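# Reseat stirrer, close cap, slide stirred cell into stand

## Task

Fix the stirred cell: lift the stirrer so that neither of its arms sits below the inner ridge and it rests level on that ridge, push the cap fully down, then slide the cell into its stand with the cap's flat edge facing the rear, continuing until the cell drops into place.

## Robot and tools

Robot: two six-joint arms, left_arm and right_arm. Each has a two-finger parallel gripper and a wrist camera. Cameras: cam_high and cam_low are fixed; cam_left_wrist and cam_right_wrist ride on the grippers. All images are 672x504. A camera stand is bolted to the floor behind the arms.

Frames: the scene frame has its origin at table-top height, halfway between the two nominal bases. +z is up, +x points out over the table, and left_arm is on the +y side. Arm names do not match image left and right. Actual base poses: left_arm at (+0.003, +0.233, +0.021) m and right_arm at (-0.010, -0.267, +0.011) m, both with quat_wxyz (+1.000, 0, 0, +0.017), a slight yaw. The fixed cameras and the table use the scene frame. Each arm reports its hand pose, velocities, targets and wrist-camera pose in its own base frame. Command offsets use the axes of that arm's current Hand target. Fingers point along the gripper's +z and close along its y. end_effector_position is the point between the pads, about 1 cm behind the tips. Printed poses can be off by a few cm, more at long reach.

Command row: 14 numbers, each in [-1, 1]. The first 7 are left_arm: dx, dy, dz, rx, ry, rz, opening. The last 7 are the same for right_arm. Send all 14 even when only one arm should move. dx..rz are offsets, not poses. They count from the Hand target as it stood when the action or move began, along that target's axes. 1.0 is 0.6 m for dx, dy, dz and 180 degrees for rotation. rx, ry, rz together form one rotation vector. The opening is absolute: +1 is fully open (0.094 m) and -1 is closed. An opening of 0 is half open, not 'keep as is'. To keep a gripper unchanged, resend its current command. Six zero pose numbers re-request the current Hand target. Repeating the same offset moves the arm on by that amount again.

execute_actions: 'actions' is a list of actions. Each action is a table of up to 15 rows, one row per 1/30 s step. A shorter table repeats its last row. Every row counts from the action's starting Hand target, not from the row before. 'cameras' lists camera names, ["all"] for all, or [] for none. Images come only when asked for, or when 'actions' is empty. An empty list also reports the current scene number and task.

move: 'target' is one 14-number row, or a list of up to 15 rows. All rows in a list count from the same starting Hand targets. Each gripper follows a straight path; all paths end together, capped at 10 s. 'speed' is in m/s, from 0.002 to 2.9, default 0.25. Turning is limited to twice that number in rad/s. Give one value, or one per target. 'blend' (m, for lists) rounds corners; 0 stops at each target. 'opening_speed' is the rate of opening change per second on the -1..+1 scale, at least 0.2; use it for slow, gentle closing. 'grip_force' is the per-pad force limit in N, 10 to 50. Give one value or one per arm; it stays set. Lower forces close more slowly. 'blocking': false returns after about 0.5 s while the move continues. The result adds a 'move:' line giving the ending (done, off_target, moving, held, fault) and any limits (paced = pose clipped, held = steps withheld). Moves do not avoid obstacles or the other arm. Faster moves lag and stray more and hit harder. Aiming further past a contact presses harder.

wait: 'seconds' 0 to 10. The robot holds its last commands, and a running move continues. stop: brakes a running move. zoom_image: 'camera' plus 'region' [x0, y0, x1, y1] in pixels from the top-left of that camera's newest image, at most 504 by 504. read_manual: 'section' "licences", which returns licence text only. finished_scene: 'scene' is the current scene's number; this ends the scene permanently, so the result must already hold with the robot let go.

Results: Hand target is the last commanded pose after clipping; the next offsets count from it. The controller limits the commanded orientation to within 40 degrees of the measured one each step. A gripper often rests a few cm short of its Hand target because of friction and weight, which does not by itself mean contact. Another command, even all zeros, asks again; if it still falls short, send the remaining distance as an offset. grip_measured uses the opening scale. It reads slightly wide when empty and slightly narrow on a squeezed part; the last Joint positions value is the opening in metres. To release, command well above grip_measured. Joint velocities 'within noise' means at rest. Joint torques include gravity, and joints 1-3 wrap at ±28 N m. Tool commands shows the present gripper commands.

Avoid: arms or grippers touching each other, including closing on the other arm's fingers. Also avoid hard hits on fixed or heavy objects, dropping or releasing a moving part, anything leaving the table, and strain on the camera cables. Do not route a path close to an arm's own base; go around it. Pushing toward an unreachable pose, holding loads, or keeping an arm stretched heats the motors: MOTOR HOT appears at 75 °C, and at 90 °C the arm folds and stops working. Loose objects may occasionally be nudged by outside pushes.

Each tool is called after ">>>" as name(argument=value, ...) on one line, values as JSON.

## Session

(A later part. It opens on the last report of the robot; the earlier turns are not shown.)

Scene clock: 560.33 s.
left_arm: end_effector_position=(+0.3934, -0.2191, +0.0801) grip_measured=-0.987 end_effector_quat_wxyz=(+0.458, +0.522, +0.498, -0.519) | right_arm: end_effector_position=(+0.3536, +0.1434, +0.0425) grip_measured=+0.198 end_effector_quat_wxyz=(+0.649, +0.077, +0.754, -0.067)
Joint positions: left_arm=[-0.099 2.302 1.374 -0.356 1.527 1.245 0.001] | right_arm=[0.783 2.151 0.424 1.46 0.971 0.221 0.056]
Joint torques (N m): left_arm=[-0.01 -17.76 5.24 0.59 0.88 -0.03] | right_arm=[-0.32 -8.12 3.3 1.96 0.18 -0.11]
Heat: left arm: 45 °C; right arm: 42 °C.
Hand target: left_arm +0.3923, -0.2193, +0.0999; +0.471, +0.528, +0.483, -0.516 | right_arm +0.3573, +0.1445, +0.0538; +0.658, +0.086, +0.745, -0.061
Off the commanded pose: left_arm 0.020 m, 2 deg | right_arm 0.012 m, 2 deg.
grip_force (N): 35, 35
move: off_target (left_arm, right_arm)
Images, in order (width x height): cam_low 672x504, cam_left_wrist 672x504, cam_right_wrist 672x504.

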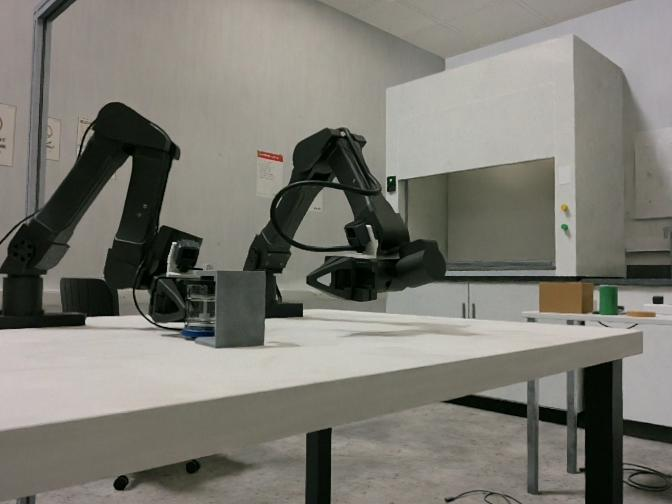

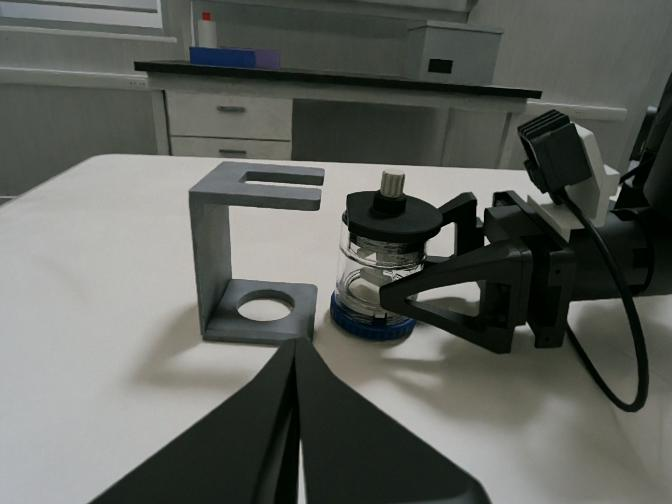

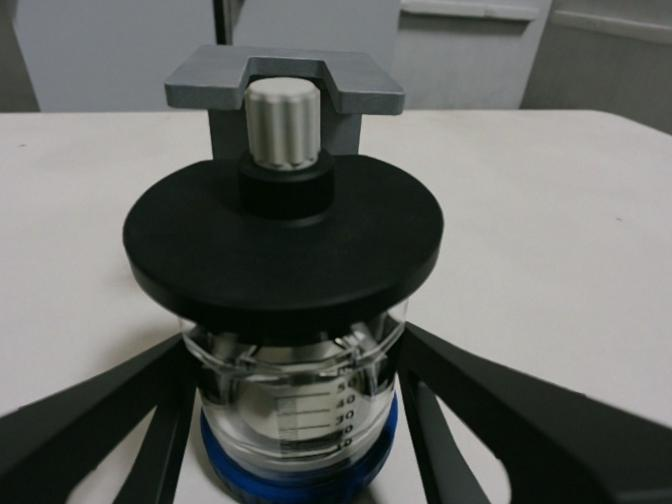

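>>> move(target=[0,0,0,0,0,0,-1,-0.0118,0,-0.0015,0,0,0,0.1], speed=0.06, cameras=["cam_left_wrist","cam_low","cam_right_wrist"])

>>> zoom_image(camera="cam_left_wrist", region=[170, 130, 460, 370])

>>> zoom_image(camera="cam_low", region=[150, 250, 280, 360])

Scene clock: 573.67 s.
left_arm: end_effector_position=(+0.3934, -0.2191, +0.0801) grip_measured=-0.987 end_effector_quat_wxyz=(+0.458, +0.522, +0.498, -0.519) | right_arm: end_effector_position=(+0.3538, +0.1437, +0.0448) grip_measured=+0.198 end_effector_quat_wxyz=(+0.646, +0.073, +0.757, -0.071)
Joint positions: left_arm=[-0.099 2.302 1.374 -0.356 1.527 1.245 0.001] | right_arm=[0.783 2.126 0.424 1.424 0.97 0.219 0.056]
Joint torques (N m): left_arm=[0.02 -17.7 5.26 0.57 0.88 -0.04] | right_arm=[-0.35 -9.31 3.08 1.96 0.19 -0.1]
Heat: left arm: 46 °C; right arm: 42 °C.
Hand target: left_arm +0.3923, -0.2193, +0.0999; +0.471, +0.528, +0.483, -0.516 | right_arm +0.3573, +0.1443, +0.0610; +0.658, +0.086, +0.745, -0.061
Off the commanded pose: left_arm 0.020 m, 2 deg | right_arm 0.017 m, 3 deg.
grip_force (N): 35, 35
move: off_target (left_arm, right_arm)
Images, in order (width x height): cam_low 672x504, cam_left_wrist 672x504, cam_right_wrist 672x504.

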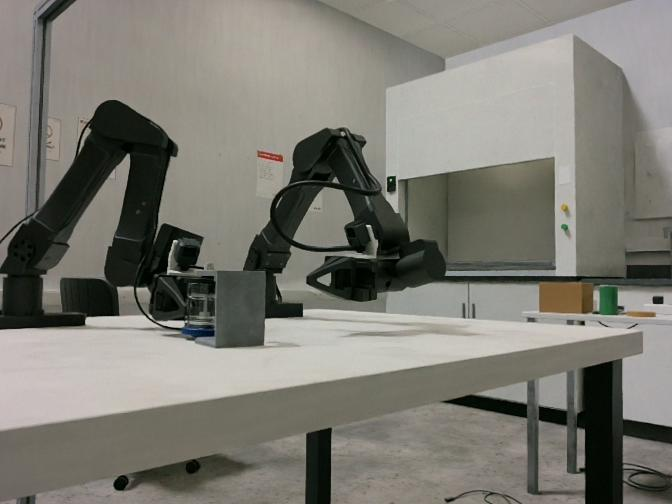

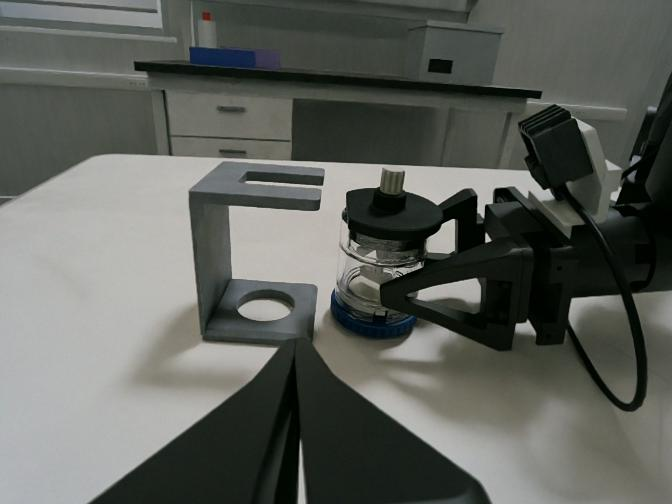

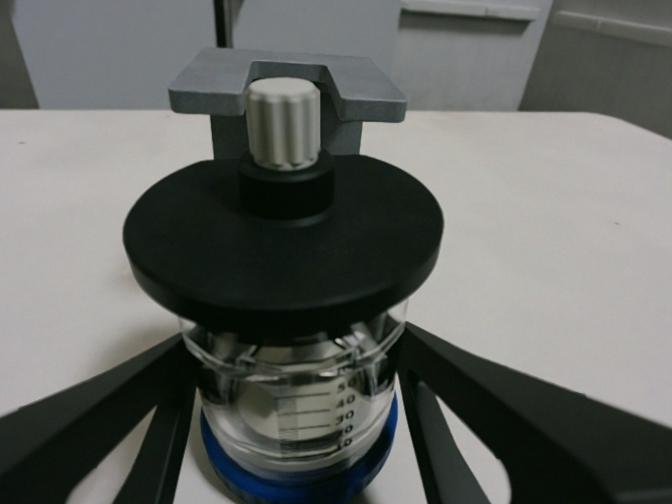

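Scaled by 1.738 from the camera's 672x504 image, which has a finer 960x720 frame.

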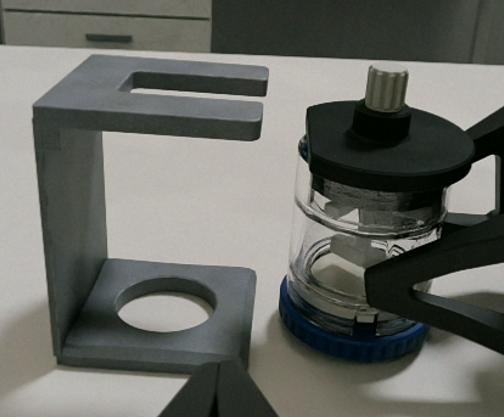

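Scaled by 3.877 from the camera's 672x504 image, which has a finer 960x720 frame.

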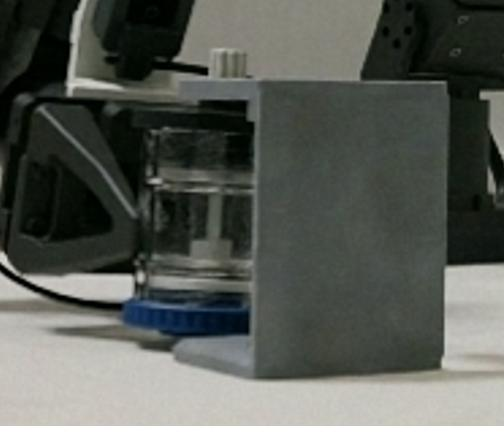

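>>> move(target=[0,0,0,0,0,0,-1,-0.0033,0,-0.0004,0,0,0,0.1], speed=0.06, cameras=["cam_left_wrist","cam_low"])

>>> zoom_image(camera="cam_low", region=[170, 260, 250, 350])

>>> zoom_image(camera="cam_left_wrist", region=[300, 160, 460, 350])

Scene clock: 581.37 s.
left_arm: end_effector_position=(+0.3934, -0.2191, +0.0801) grip_measured=-0.987 end_effector_quat_wxyz=(+0.458, +0.522, +0.498, -0.519) | right_arm: end_effector_position=(+0.3540, +0.1439, +0.0466) grip_measured=+0.198 end_effector_quat_wxyz=(+0.646, +0.073, +0.757, -0.071)
Joint positions: left_arm=[-0.099 2.302 1.374 -0.356 1.527 1.245 0.001] | right_arm=[0.783 2.115 0.424 1.412 0.97 0.219 0.056]
Joint torques (N m): left_arm=[-0.05 -17.78 5.16 0.59 0.86 -0.03] | right_arm=[-0.36 -9.32 3.04 1.97 0.19 -0.09]
Heat: left arm: 46 °C; right arm: 41 °C.
Hand target: left_arm +0.3923, -0.2193, +0.0999; +0.471, +0.528, +0.483, -0.516 | right_arm +0.3573, +0.1442, +0.0630; +0.658, +0.086, +0.745, -0.061
Off the commanded pose: left_arm 0.020 m, 2 deg | right_arm 0.017 m, 3 deg.
grip_force (N): 35, 35
move: off_target (left_arm, right_arm)
Images, in order (width x height): cam_low 672x504, cam_left_wrist 672x504.

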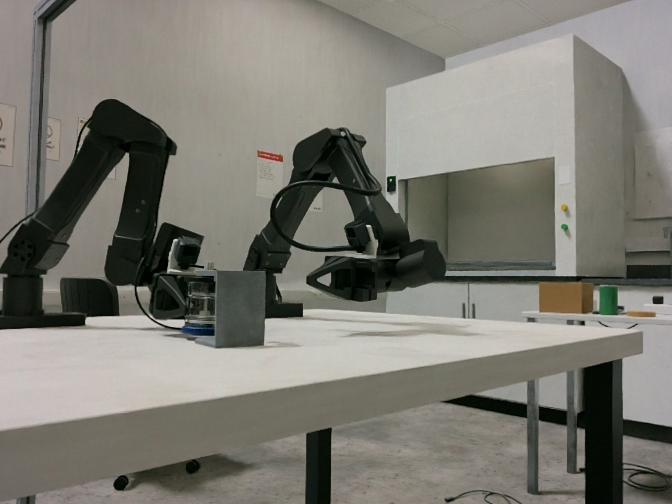

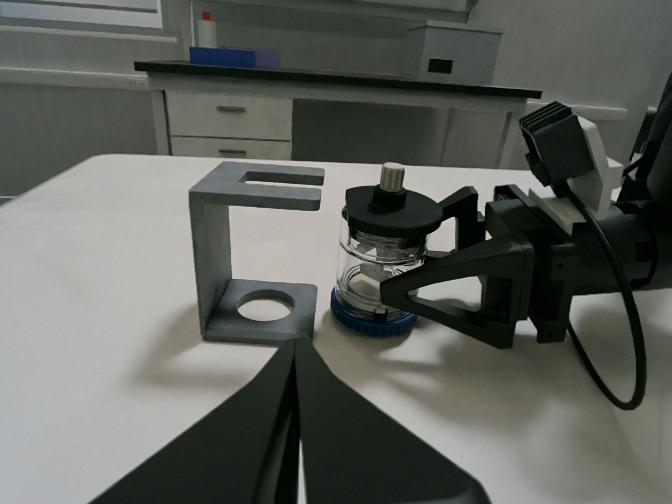

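Scaled by 5.600 from the camera's 672x504 image, which has a finer 960x720 frame.

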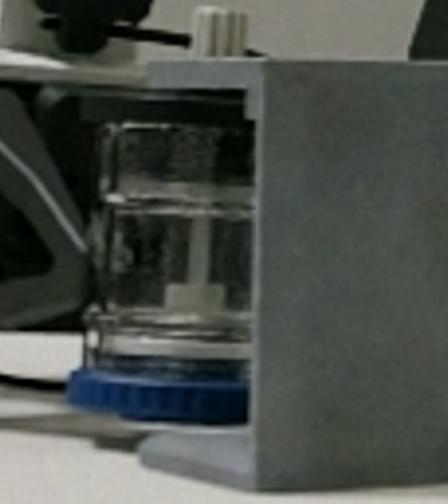

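Scaled by 2.653 from the camera's 672x504 image, which has a finer 960x720 frame.

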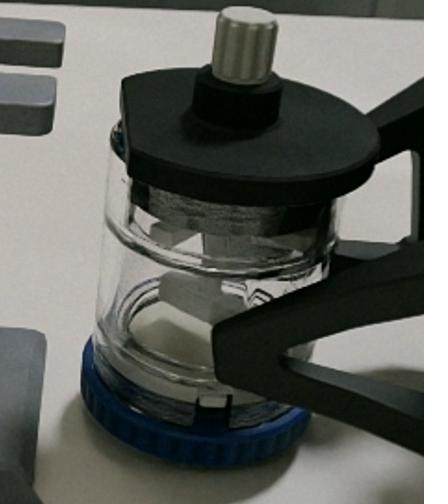

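>>> move(target=[0,0,0,0,0,0,-1,-0.0052,0.0035,0.0414,0,0,0,0.1], speed=0.06, cameras=["cam_left_wrist","cam_low","cam_right_wrist"])

>>> zoom_image(camera="cam_low", region=[170, 260, 250, 350])

>>> zoom_image(camera="cam_left_wrist", region=[190, 150, 450, 350])

>>> zoom_image(camera="cam_right_wrist", region=[140, 0, 440, 220])

Scene clock: 588.27 s.
left_arm: end_effector_position=(+0.3934, -0.2191, +0.0801) grip_measured=-0.987 end_effector_quat_wxyz=(+0.458, +0.522, +0.498, -0.519) | right_arm: end_effector_position=(+0.3759, +0.1389, +0.0498) grip_measured=+0.198 end_effector_quat_wxyz=(+0.645, +0.075, +0.757, -0.069)
Joint positions: left_arm=[-0.099 2.302 1.374 -0.356 1.527 1.245 0.001] | right_arm=[0.712 2.115 0.473 1.386 0.902 0.194 0.056]
Joint torques (N m): left_arm=[-0.01 -17.76 5.22 0.57 0.86 -0.04] | right_arm=[-0.46 -7.91 4.7 2.06 0.16 -0.09]
Heat: left arm: 46 °C; right arm: 41 °C.
Hand target: left_arm +0.3923, -0.2193, +0.0999; +0.471, +0.528, +0.483, -0.516 | right_arm +0.3822, +0.1410, +0.0630; +0.658, +0.086, +0.745, -0.061
Off the commanded pose: left_arm 0.020 m, 2 deg | right_arm 0.015 m, 3 deg.
grip_force (N): 35, 35
move: off_target (left_arm, right_arm)
Images, in order (width x height): cam_low 672x504, cam_left_wrist 672x504, cam_right_wrist 672x504.

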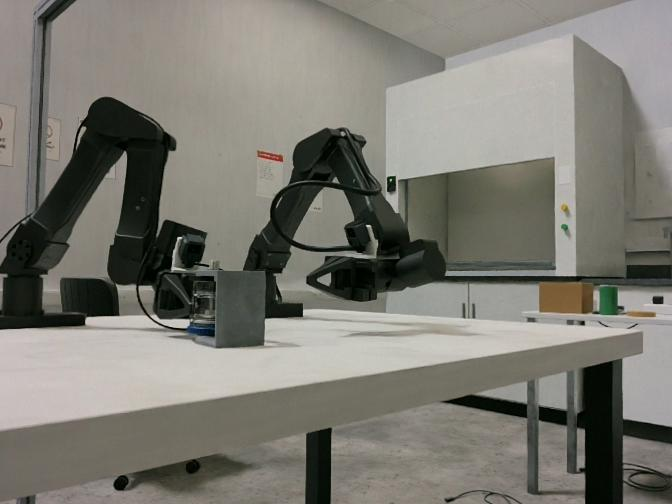

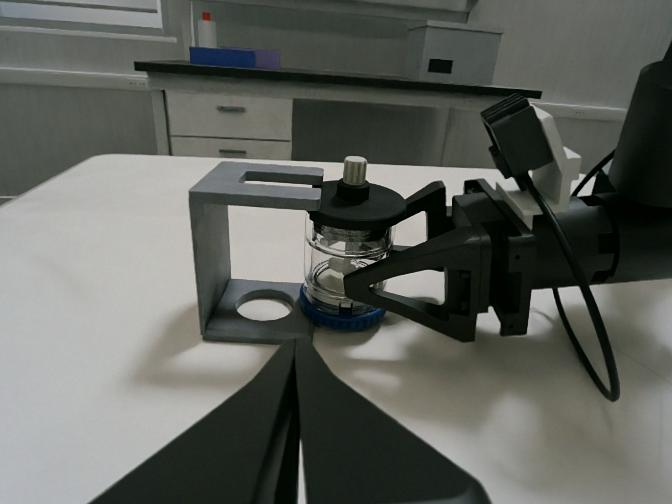

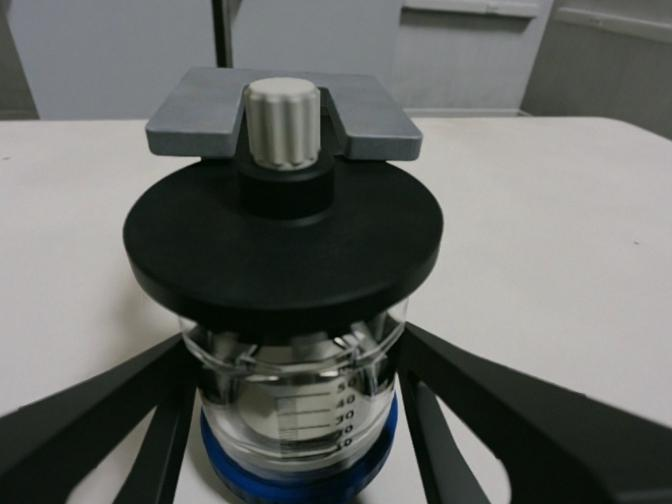

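Scaled by 5.600 from the camera's 672x504 image, which has a finer 960x720 frame.

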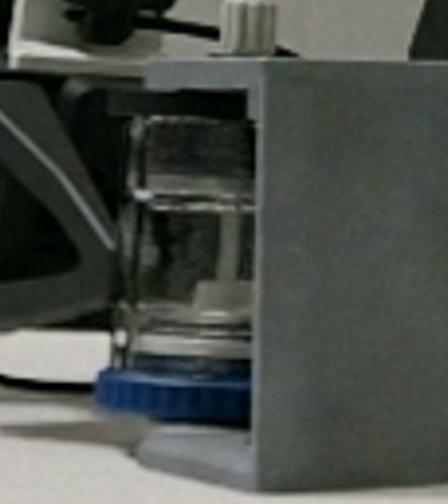

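Scaled by 1.938 from the camera's 672x504 image, which has a finer 960x720 frame.

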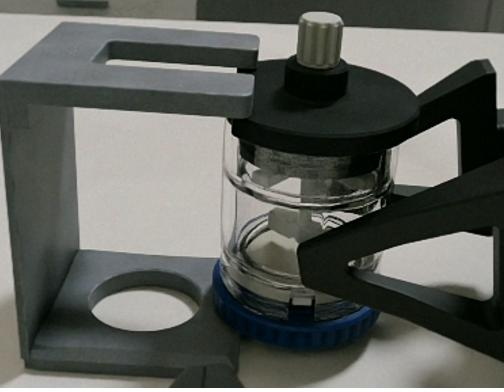

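Scaled by 1.680 from the camera's 672x504 image, which has a finer 960x720 frame.

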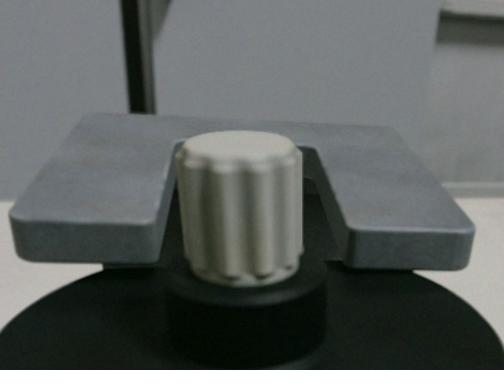

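>>> move(target=[0,0,0,0,0,0,-1,0.0019,0.0012,0.0254,0,0,0,0.1], speed=0.06, cameras=["cam_left_wrist","cam_low","cam_right_wrist"])

>>> zoom_image(camera="cam_low", region=[170, 260, 250, 350])

>>> zoom_image(camera="cam_left_wrist", region=[190, 150, 450, 350])

>>> zoom_image(camera="cam_right_wrist", region=[140, 0, 440, 220])

Scene clock: 595.03 s.
left_arm: end_effector_position=(+0.3934, -0.2191, +0.0801) grip_measured=-0.987 end_effector_quat_wxyz=(+0.458, +0.522, +0.498, -0.519) | right_arm: end_effector_position=(+0.3912, +0.1376, +0.0549) grip_measured=+0.198 end_effector_quat_wxyz=(+0.649, +0.079, +0.754, -0.064)
Joint positions: left_arm=[-0.099 2.302 1.374 -0.356 1.527 1.245 0.001] | right_arm=[0.672 2.115 0.512 1.372 0.861 0.183 0.056]
Joint torques (N m): left_arm=[-0.09 -17.73 5.23 0.59 0.87 -0.01] | right_arm=[-0.51 -5.87 5.2 2.2 0.15 -0.1]
Heat: left arm: 47 °C; right arm: 41 °C.
Hand target: left_arm +0.3923, -0.2193, +0.0999; +0.471, +0.528, +0.483, -0.516 | right_arm +0.3971, +0.1386, +0.0600; +0.658, +0.086, +0.745, -0.061
Off the commanded pose: left_arm 0.020 m, 2 deg | right_arm 0.008 m, 2 deg.
grip_force (N): 35, 35
move: off_target (left_arm)
Images, in order (width x height): cam_low 672x504, cam_left_wrist 672x504, cam_right_wrist 672x504.

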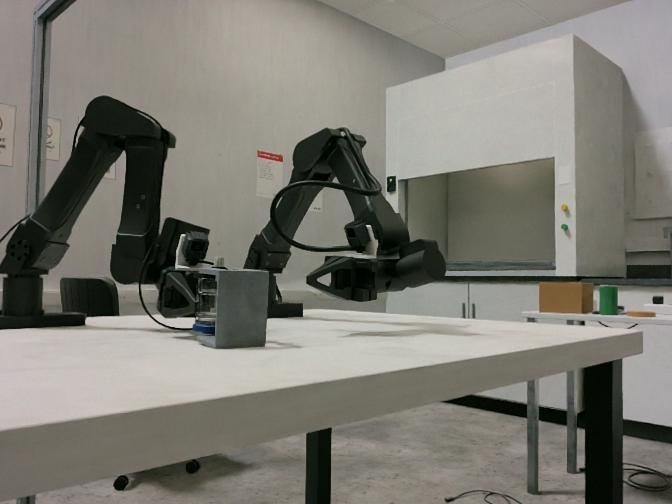

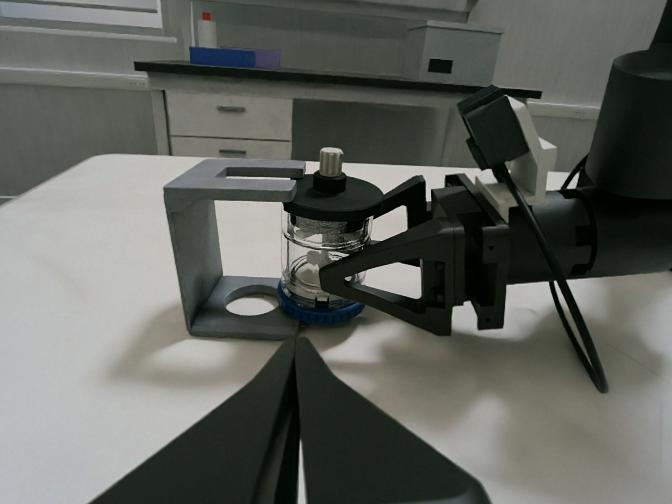

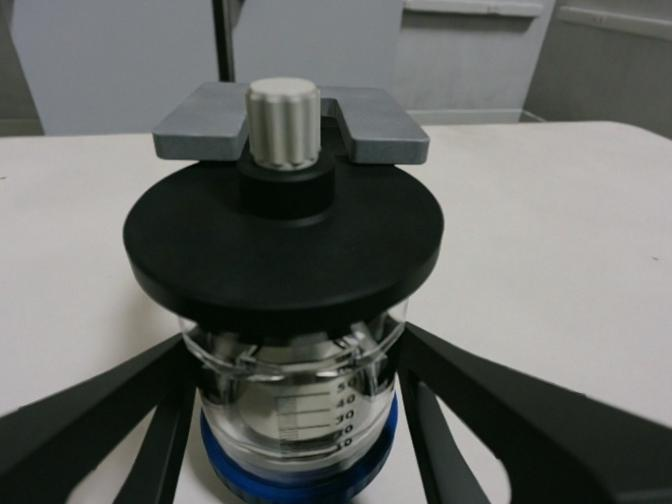

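Scaled by 5.600 from the camera's 672x504 image, which has a finer 960x720 frame.

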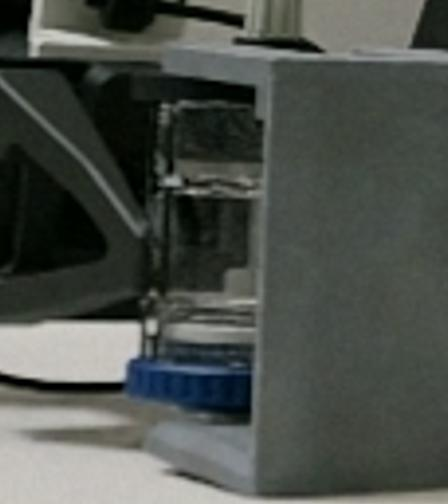

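Scaled by 1.938 from the camera's 672x504 image, which has a finer 960x720 frame.

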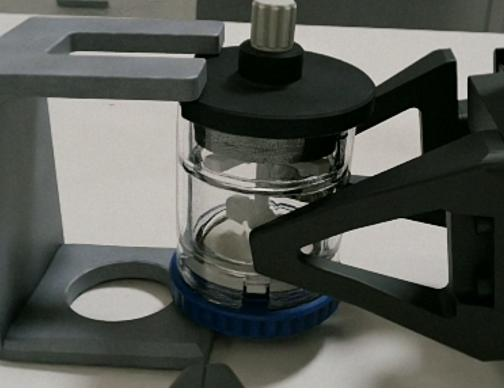

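Scaled by 1.680 from the camera's 672x504 image, which has a finer 960x720 frame.

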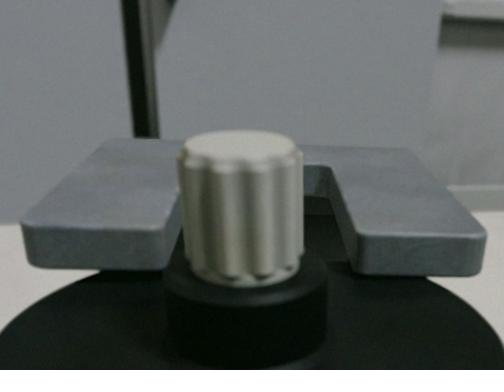

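>>> move(target=[0,0,0,0,0,0,-1,0.0149,-0.0012,0.0019,0,0,0,0.1], speed=0.06, cameras=["cam_left_wrist","cam_low","cam_right_wrist"])

>>> zoom_image(camera="cam_low", region=[170, 260, 250, 350])

>>> zoom_image(camera="cam_left_wrist", region=[190, 150, 450, 350])

Scene clock: 600.77 s.
left_arm: end_effector_position=(+0.3934, -0.2191, +0.0801) grip_measured=-0.987 end_effector_quat_wxyz=(+0.458, +0.522, +0.498, -0.519) | right_arm: end_effector_position=(+0.3920, +0.1382, +0.0486) grip_measured=+0.198 end_effector_quat_wxyz=(+0.650, +0.079, +0.753, -0.063)
Joint positions: left_arm=[-0.099 2.302 1.374 -0.356 1.527 1.245 0.001] | right_arm=[0.672 2.152 0.52 1.404 0.861 0.182 0.056]
Joint torques (N m): left_arm=[-0.05 -17.68 5.22 0.59 0.85 -0.01] | right_arm=[-0.61 -5.35 4.71 2.3 0.14 -0.08]
Heat: left arm: 47 °C; right arm: 42 °C.
Hand target: left_arm +0.3923, -0.2193, +0.0999; +0.471, +0.528, +0.483, -0.516 | right_arm +0.3970, +0.1381, +0.0510; +0.658, +0.086, +0.745, -0.061
Off the commanded pose: left_arm 0.020 m, 2 deg | right_arm 0.006 m, 2 deg.
grip_force (N): 35, 35
move: off_target (left_arm)
Images, in order (width x height): cam_low 672x504, cam_left_wrist 672x504, cam_right_wrist 672x504.

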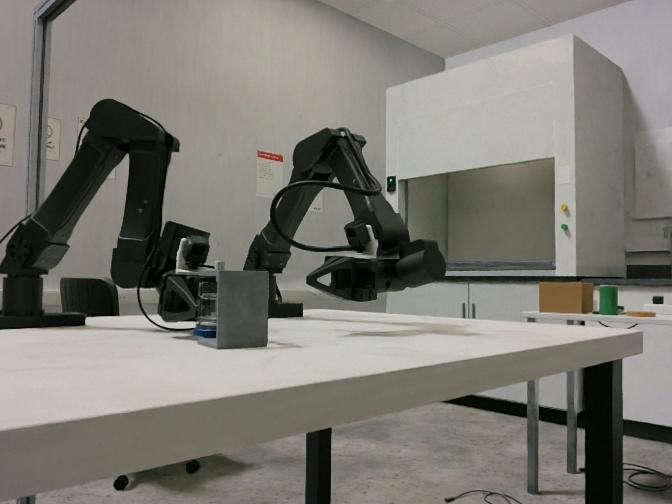

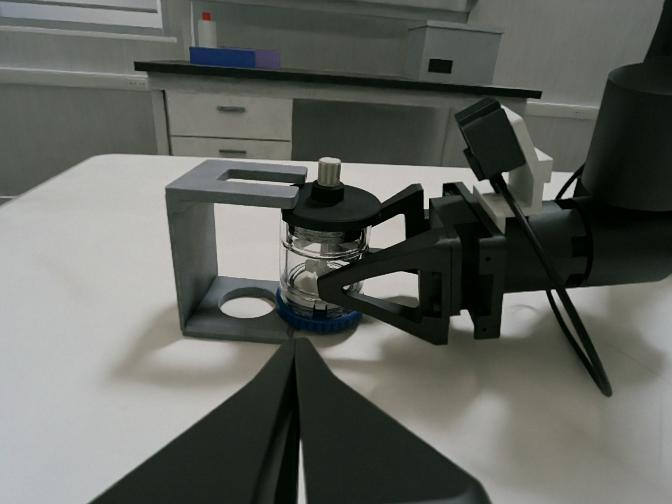

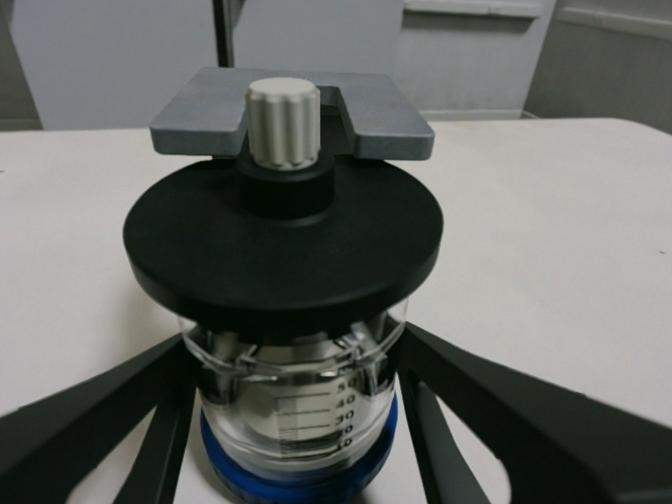

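Scaled by 5.600 from the camera's 672x504 image, which has a finer 960x720 frame.

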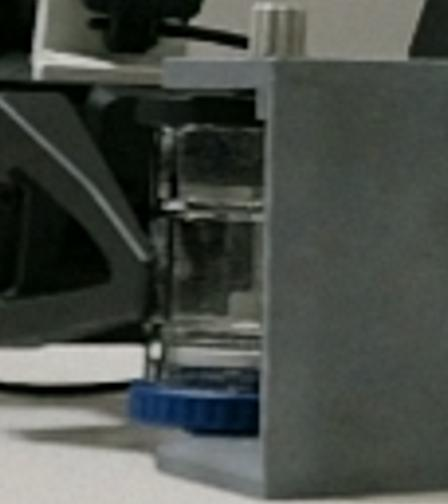

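Scaled by 1.938 from the camera's 672x504 image, which has a finer 960x720 frame.

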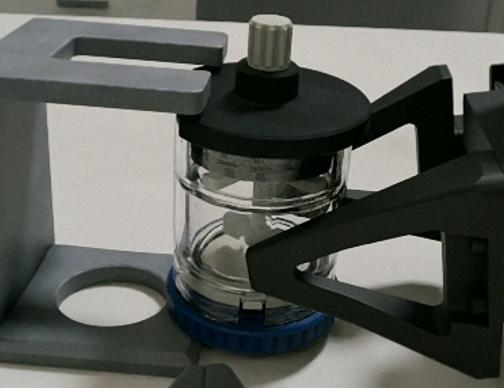

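>>> move(target=[0,0,0,0,0,0,-1,-0.0025,-0.0028,0.0165,0,0,0,0.1], speed=0.05, cameras=["cam_left_wrist","cam_low","cam_right_wrist"])

>>> zoom_image(camera="cam_low", region=[170, 260, 250, 350])

>>> zoom_image(camera="cam_left_wrist", region=[160, 150, 420, 350])

>>> zoom_image(camera="cam_right_wrist", region=[140, 0, 440, 220])

Scene clock: 610.00 s.
left_arm: end_effector_position=(+0.3934, -0.2191, +0.0801) grip_measured=-0.987 end_effector_quat_wxyz=(+0.458, +0.522, +0.498, -0.519) | right_arm: end_effector_position=(+0.4014, +0.1339, +0.0499) grip_measured=+0.198 end_effector_quat_wxyz=(+0.652, +0.082, +0.751, -0.063)
Joint positions: left_arm=[-0.099 2.302 1.374 -0.356 1.527 1.245 0.001] | right_arm=[0.641 2.159 0.541 1.404 0.835 0.172 0.056]
Joint torques (N m): left_arm=[-0.09 -17.73 5.27 0.58 0.86 -0.03] | right_arm=[-0.58 -5.52 4.89 2.24 0.1 -0.1]
Heat: left arm: 47 °C; right arm: 42 °C.
Hand target: left_arm +0.3923, -0.2193, +0.0999; +0.471, +0.528, +0.483, -0.516 | right_arm +0.4064, +0.1344, +0.0512; +0.659, +0.086, +0.745, -0.061
Off the commanded pose: left_arm 0.020 m, 2 deg | right_arm 0.005 m, 1 deg.
grip_force (N): 35, 35
move: off_target (left_arm)
Images, in order (width x height): cam_low 672x504, cam_left_wrist 672x504, cam_right_wrist 672x504.

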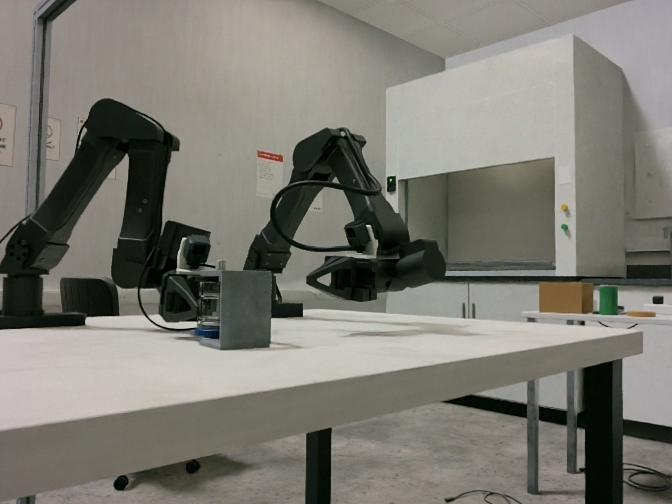

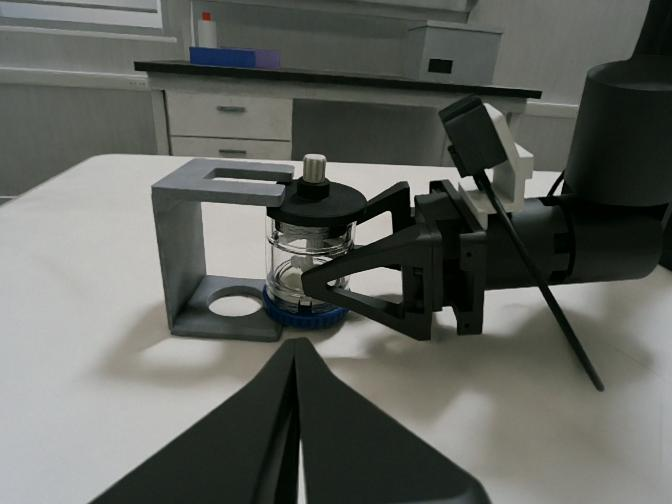

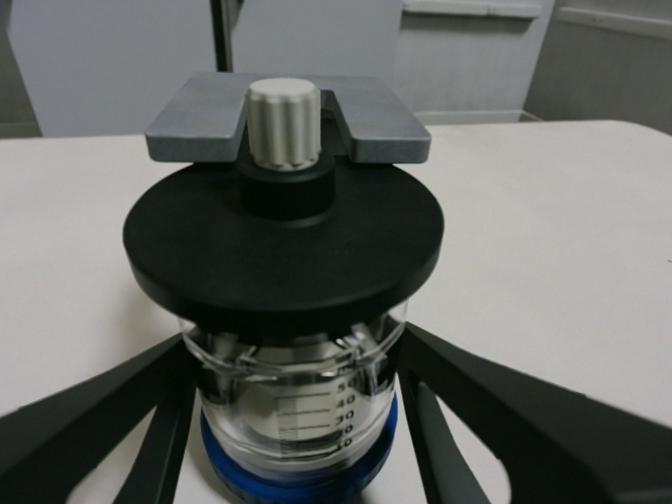

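Scaled by 5.600 from the camera's 672x504 image, which has a finer 960x720 frame.

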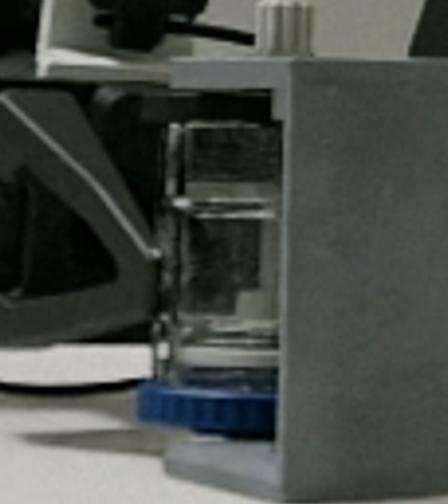

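Scaled by 1.938 from the camera's 672x504 image, which has a finer 960x720 frame.

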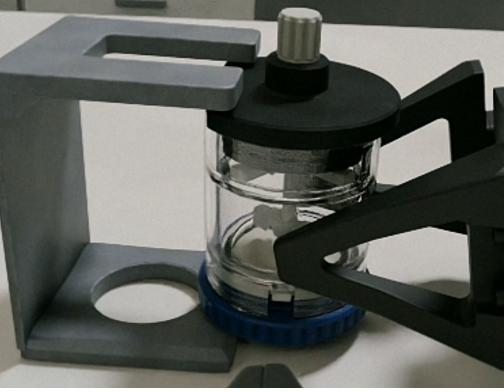

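Scaled by 1.680 from the camera's 672x504 image, which has a finer 960x720 frame.

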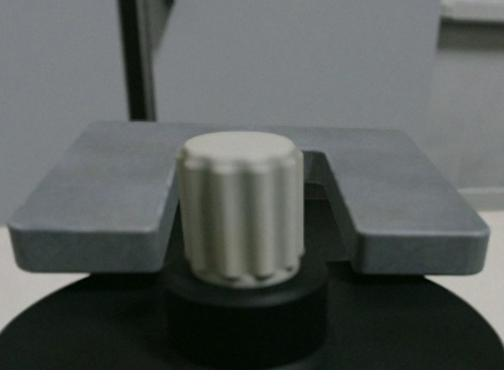

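>>> move(target=[0,0,0,0,0,0,-1,-0.0022,-0.001,-0.0069,0,0,0,0.1], speed=0.05, cameras=["cam_low"])

>>> zoom_image(camera="cam_low", region=[170, 260, 250, 350])

Scene clock: 615.50 s.
left_arm: end_effector_position=(+0.3934, -0.2191, +0.0801) grip_measured=-0.987 end_effector_quat_wxyz=(+0.458, +0.522, +0.498, -0.519) | right_arm: end_effector_position=(+0.4014, +0.1339, +0.0499) grip_measured=+0.198 end_effector_quat_wxyz=(+0.652, +0.082, +0.751, -0.063)
Joint positions: left_arm=[-0.099 2.302 1.374 -0.356 1.527 1.245 0.001] | right_arm=[0.641 2.159 0.541 1.404 0.835 0.172 0.056]
Joint torques (N m): left_arm=[-0.08 -17.83 5.2 0.58 0.87 -0.03] | right_arm=[0.21 -6.38 3.73 2.23 0.17 -0.06]
Heat: left arm: 47 °C; right arm: 42 °C.
Hand target: left_arm +0.3923, -0.2193, +0.0999; +0.471, +0.528, +0.483, -0.516 | right_arm +0.4024, +0.1346, +0.0530; +0.659, +0.086, +0.745, -0.061
Off the commanded pose: left_arm 0.020 m, 2 deg | right_arm 0.003 m, 1 deg.
grip_force (N): 35, 35
move: off_target (left_arm)
Images, in order (width x height): cam_low 672x504.

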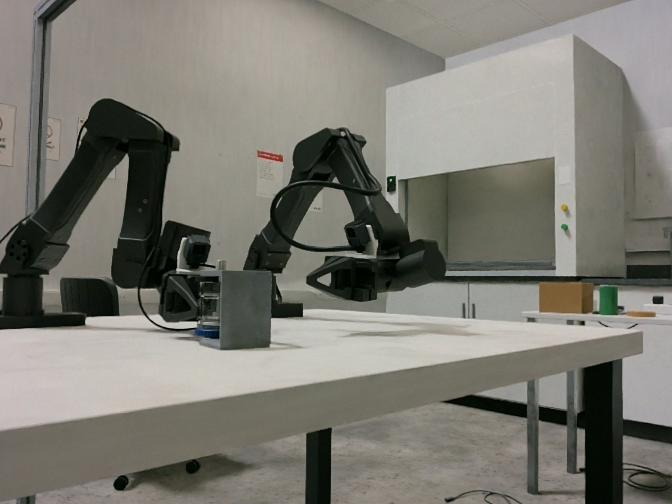

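Scaled by 5.600 from the camera's 672x504 image, which has a finer 960x720 frame.

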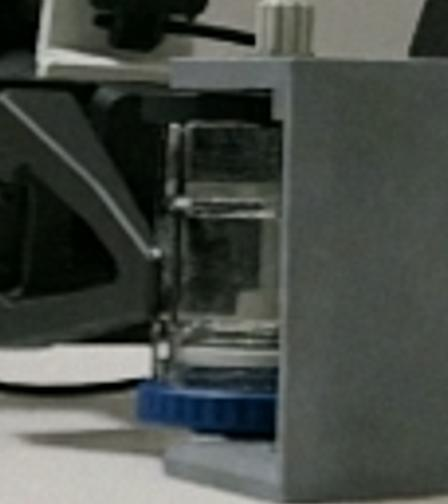

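>>> move(target=[0,0,0,0,0,0,-1,-0.0013,-0.002,-0.010,0,0,0,0.1], speed=0.05, cameras=["cam_low","cam_right_wrist","cam_left_wrist"])

>>> zoom_image(camera="cam_low", region=[170, 260, 250, 350])

>>> zoom_image(camera="cam_left_wrist", region=[160, 150, 420, 350])

Scene clock: 620.67 s.
left_arm: end_effector_position=(+0.3934, -0.2191, +0.0801) grip_measured=-0.987 end_effector_quat_wxyz=(+0.458, +0.522, +0.498, -0.519) | right_arm: end_effector_position=(+0.3984, +0.1350, +0.0484) grip_measured=+0.198 end_effector_quat_wxyz=(+0.650, +0.079, +0.753, -0.063)
Joint positions: left_arm=[-0.099 2.302 1.374 -0.356 1.527 1.245 0.001] | right_arm=[0.649 2.159 0.532 1.406 0.838 0.172 0.056]
Joint torques (N m): left_arm=[-0.09 -17.7 5.26 0.58 0.86 -0.04] | right_arm=[0.68 -7.27 2.71 2.24 0.25 -0.01]
Heat: left arm: 48 °C; right arm: 42 °C.
Hand target: left_arm +0.3923, -0.2193, +0.0999; +0.471, +0.528, +0.483, -0.516 | right_arm +0.3964, +0.1346, +0.0544; +0.658, +0.086, +0.745, -0.061
Off the commanded pose: left_arm 0.020 m, 2 deg | right_arm 0.006 m, 2 deg.
grip_force (N): 35, 35
move: off_target (left_arm)
Images, in order (width x height): cam_low 672x504, cam_left_wrist 672x504, cam_right_wrist 672x504.

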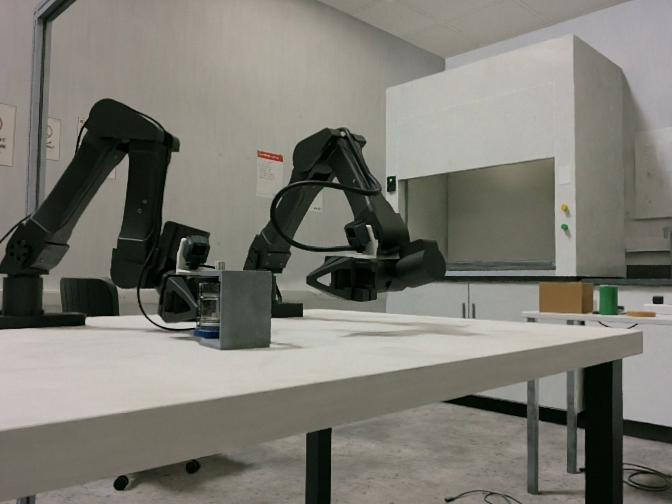

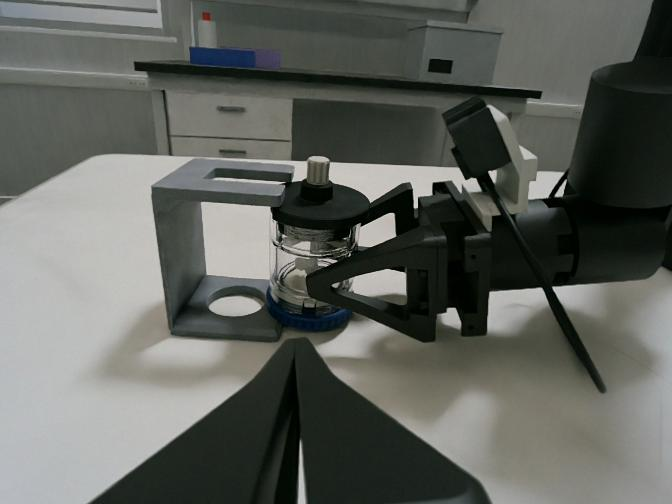

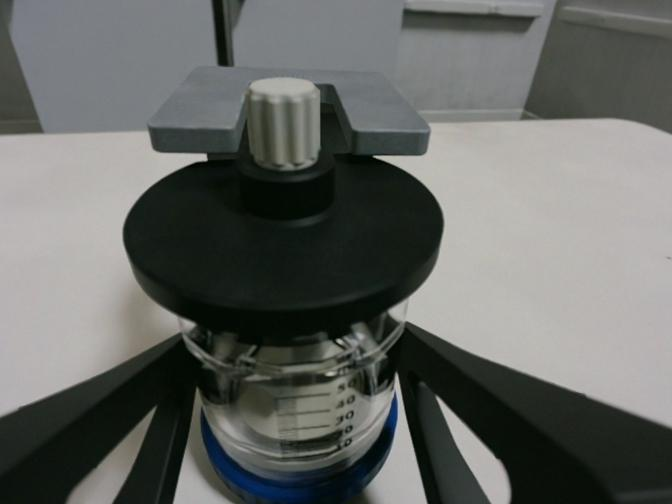

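Scaled by 5.600 from the camera's 672x504 image, which has a finer 960x720 frame.

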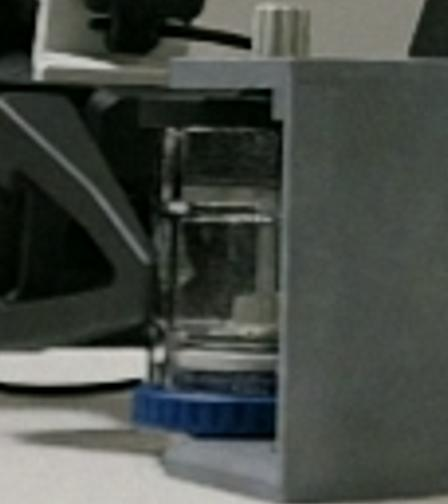

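Scaled by 1.938 from the camera's 672x504 image, which has a finer 960x720 frame.

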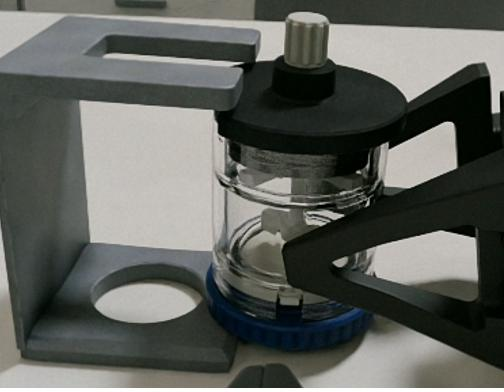

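>>> move(target=[0,0,0,0,0,0,-1,-0.0028,-0.001,0.0166,0,0,0,0.1], speed=0.05, cameras=["cam_low","cam_right_wrist","cam_left_wrist"])

>>> zoom_image(camera="cam_low", region=[170, 260, 250, 350])

>>> zoom_image(camera="cam_right_wrist", region=[140, 0, 440, 220])

>>> zoom_image(camera="cam_left_wrist", region=[160, 150, 420, 350])

Scene clock: 627.43 s.
left_arm: end_effector_position=(+0.3934, -0.2191, +0.0801) grip_measured=-0.987 end_effector_quat_wxyz=(+0.458, +0.522, +0.498, -0.519) | right_arm: end_effector_position=(+0.4004, +0.1318, +0.0482) grip_measured=+0.198 end_effector_quat_wxyz=(+0.650, +0.080, +0.753, -0.064)
Joint positions: left_arm=[-0.099 2.302 1.374 -0.356 1.527 1.245 0.001] | right_arm=[0.636 2.159 0.532 1.407 0.828 0.172 0.056]
Joint torques (N m): left_arm=[-0.05 -17.73 5.22 0.6 0.85 -0.05] | right_arm=[-0.66 -6.86 4.71 2.12 0.11 -0.11]
Heat: left arm: 48 °C; right arm: 41 °C.
Hand target: left_arm +0.3923, -0.2193, +0.0999; +0.471, +0.528, +0.483, -0.516 | right_arm +0.4061, +0.1319, +0.0548; +0.658, +0.086, +0.745, -0.062
Off the commanded pose: left_arm 0.020 m, 2 deg | right_arm 0.009 m, 2 deg.
grip_force (N): 35, 35
move: off_target (left_arm)
Images, in order (width x height): cam_low 672x504, cam_left_wrist 672x504, cam_right_wrist 672x504.

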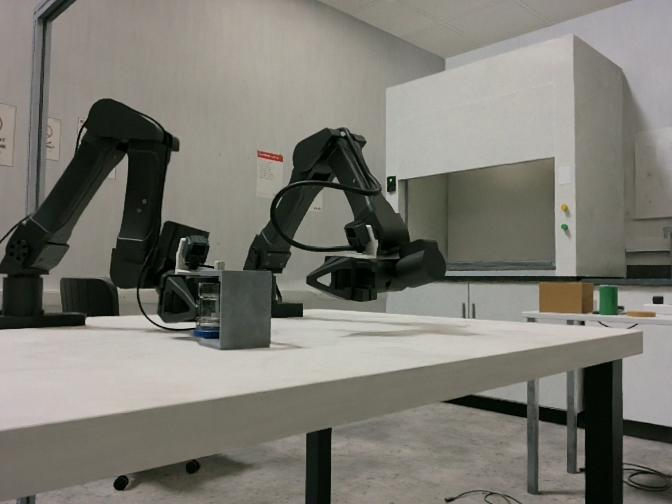

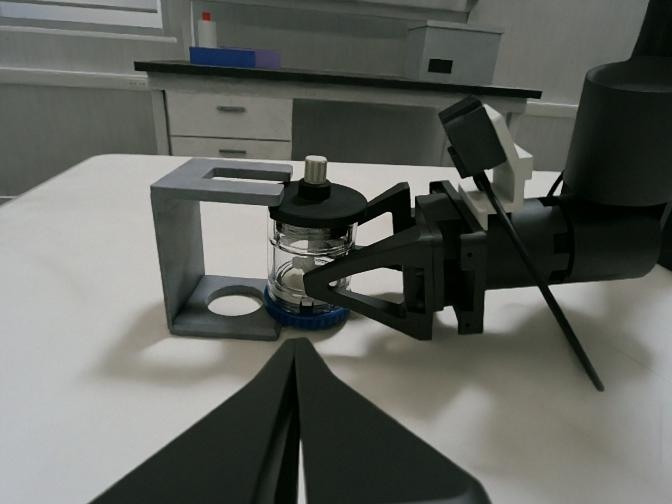

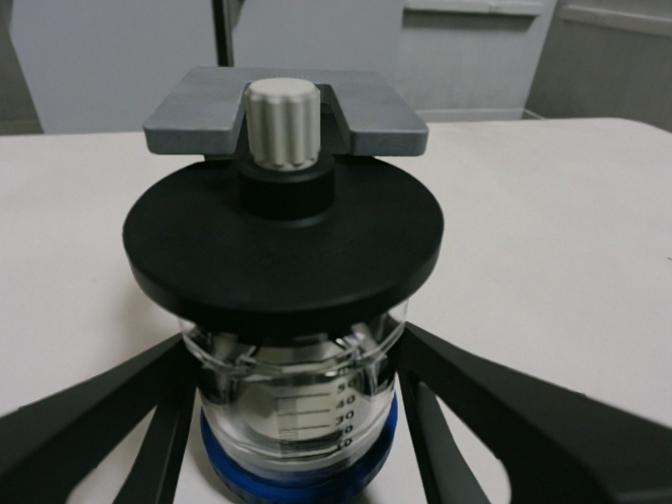

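Scaled by 5.600 from the camera's 672x504 image, which has a finer 960x720 frame.

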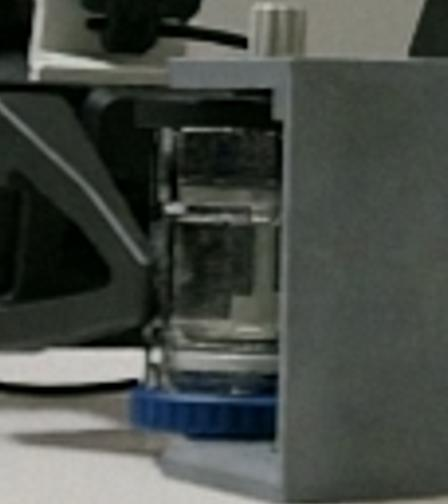

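Scaled by 1.680 from the camera's 672x504 image, which has a finer 960x720 frame.

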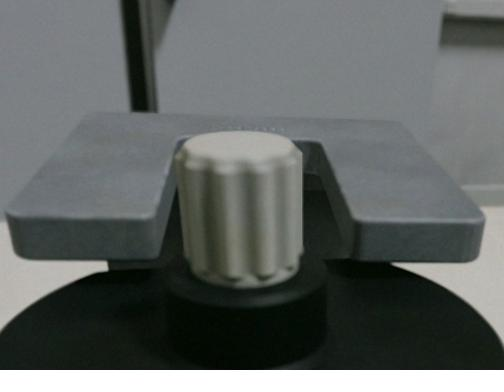

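Scaled by 1.938 from the camera's 672x504 image, which has a finer 960x720 frame.

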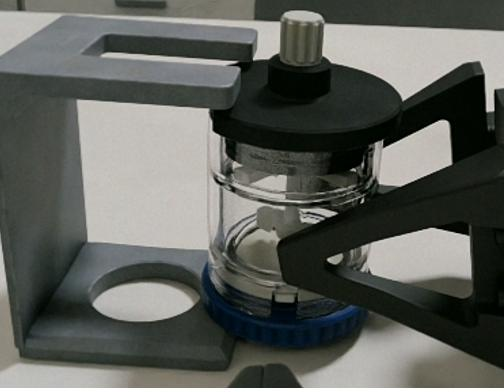

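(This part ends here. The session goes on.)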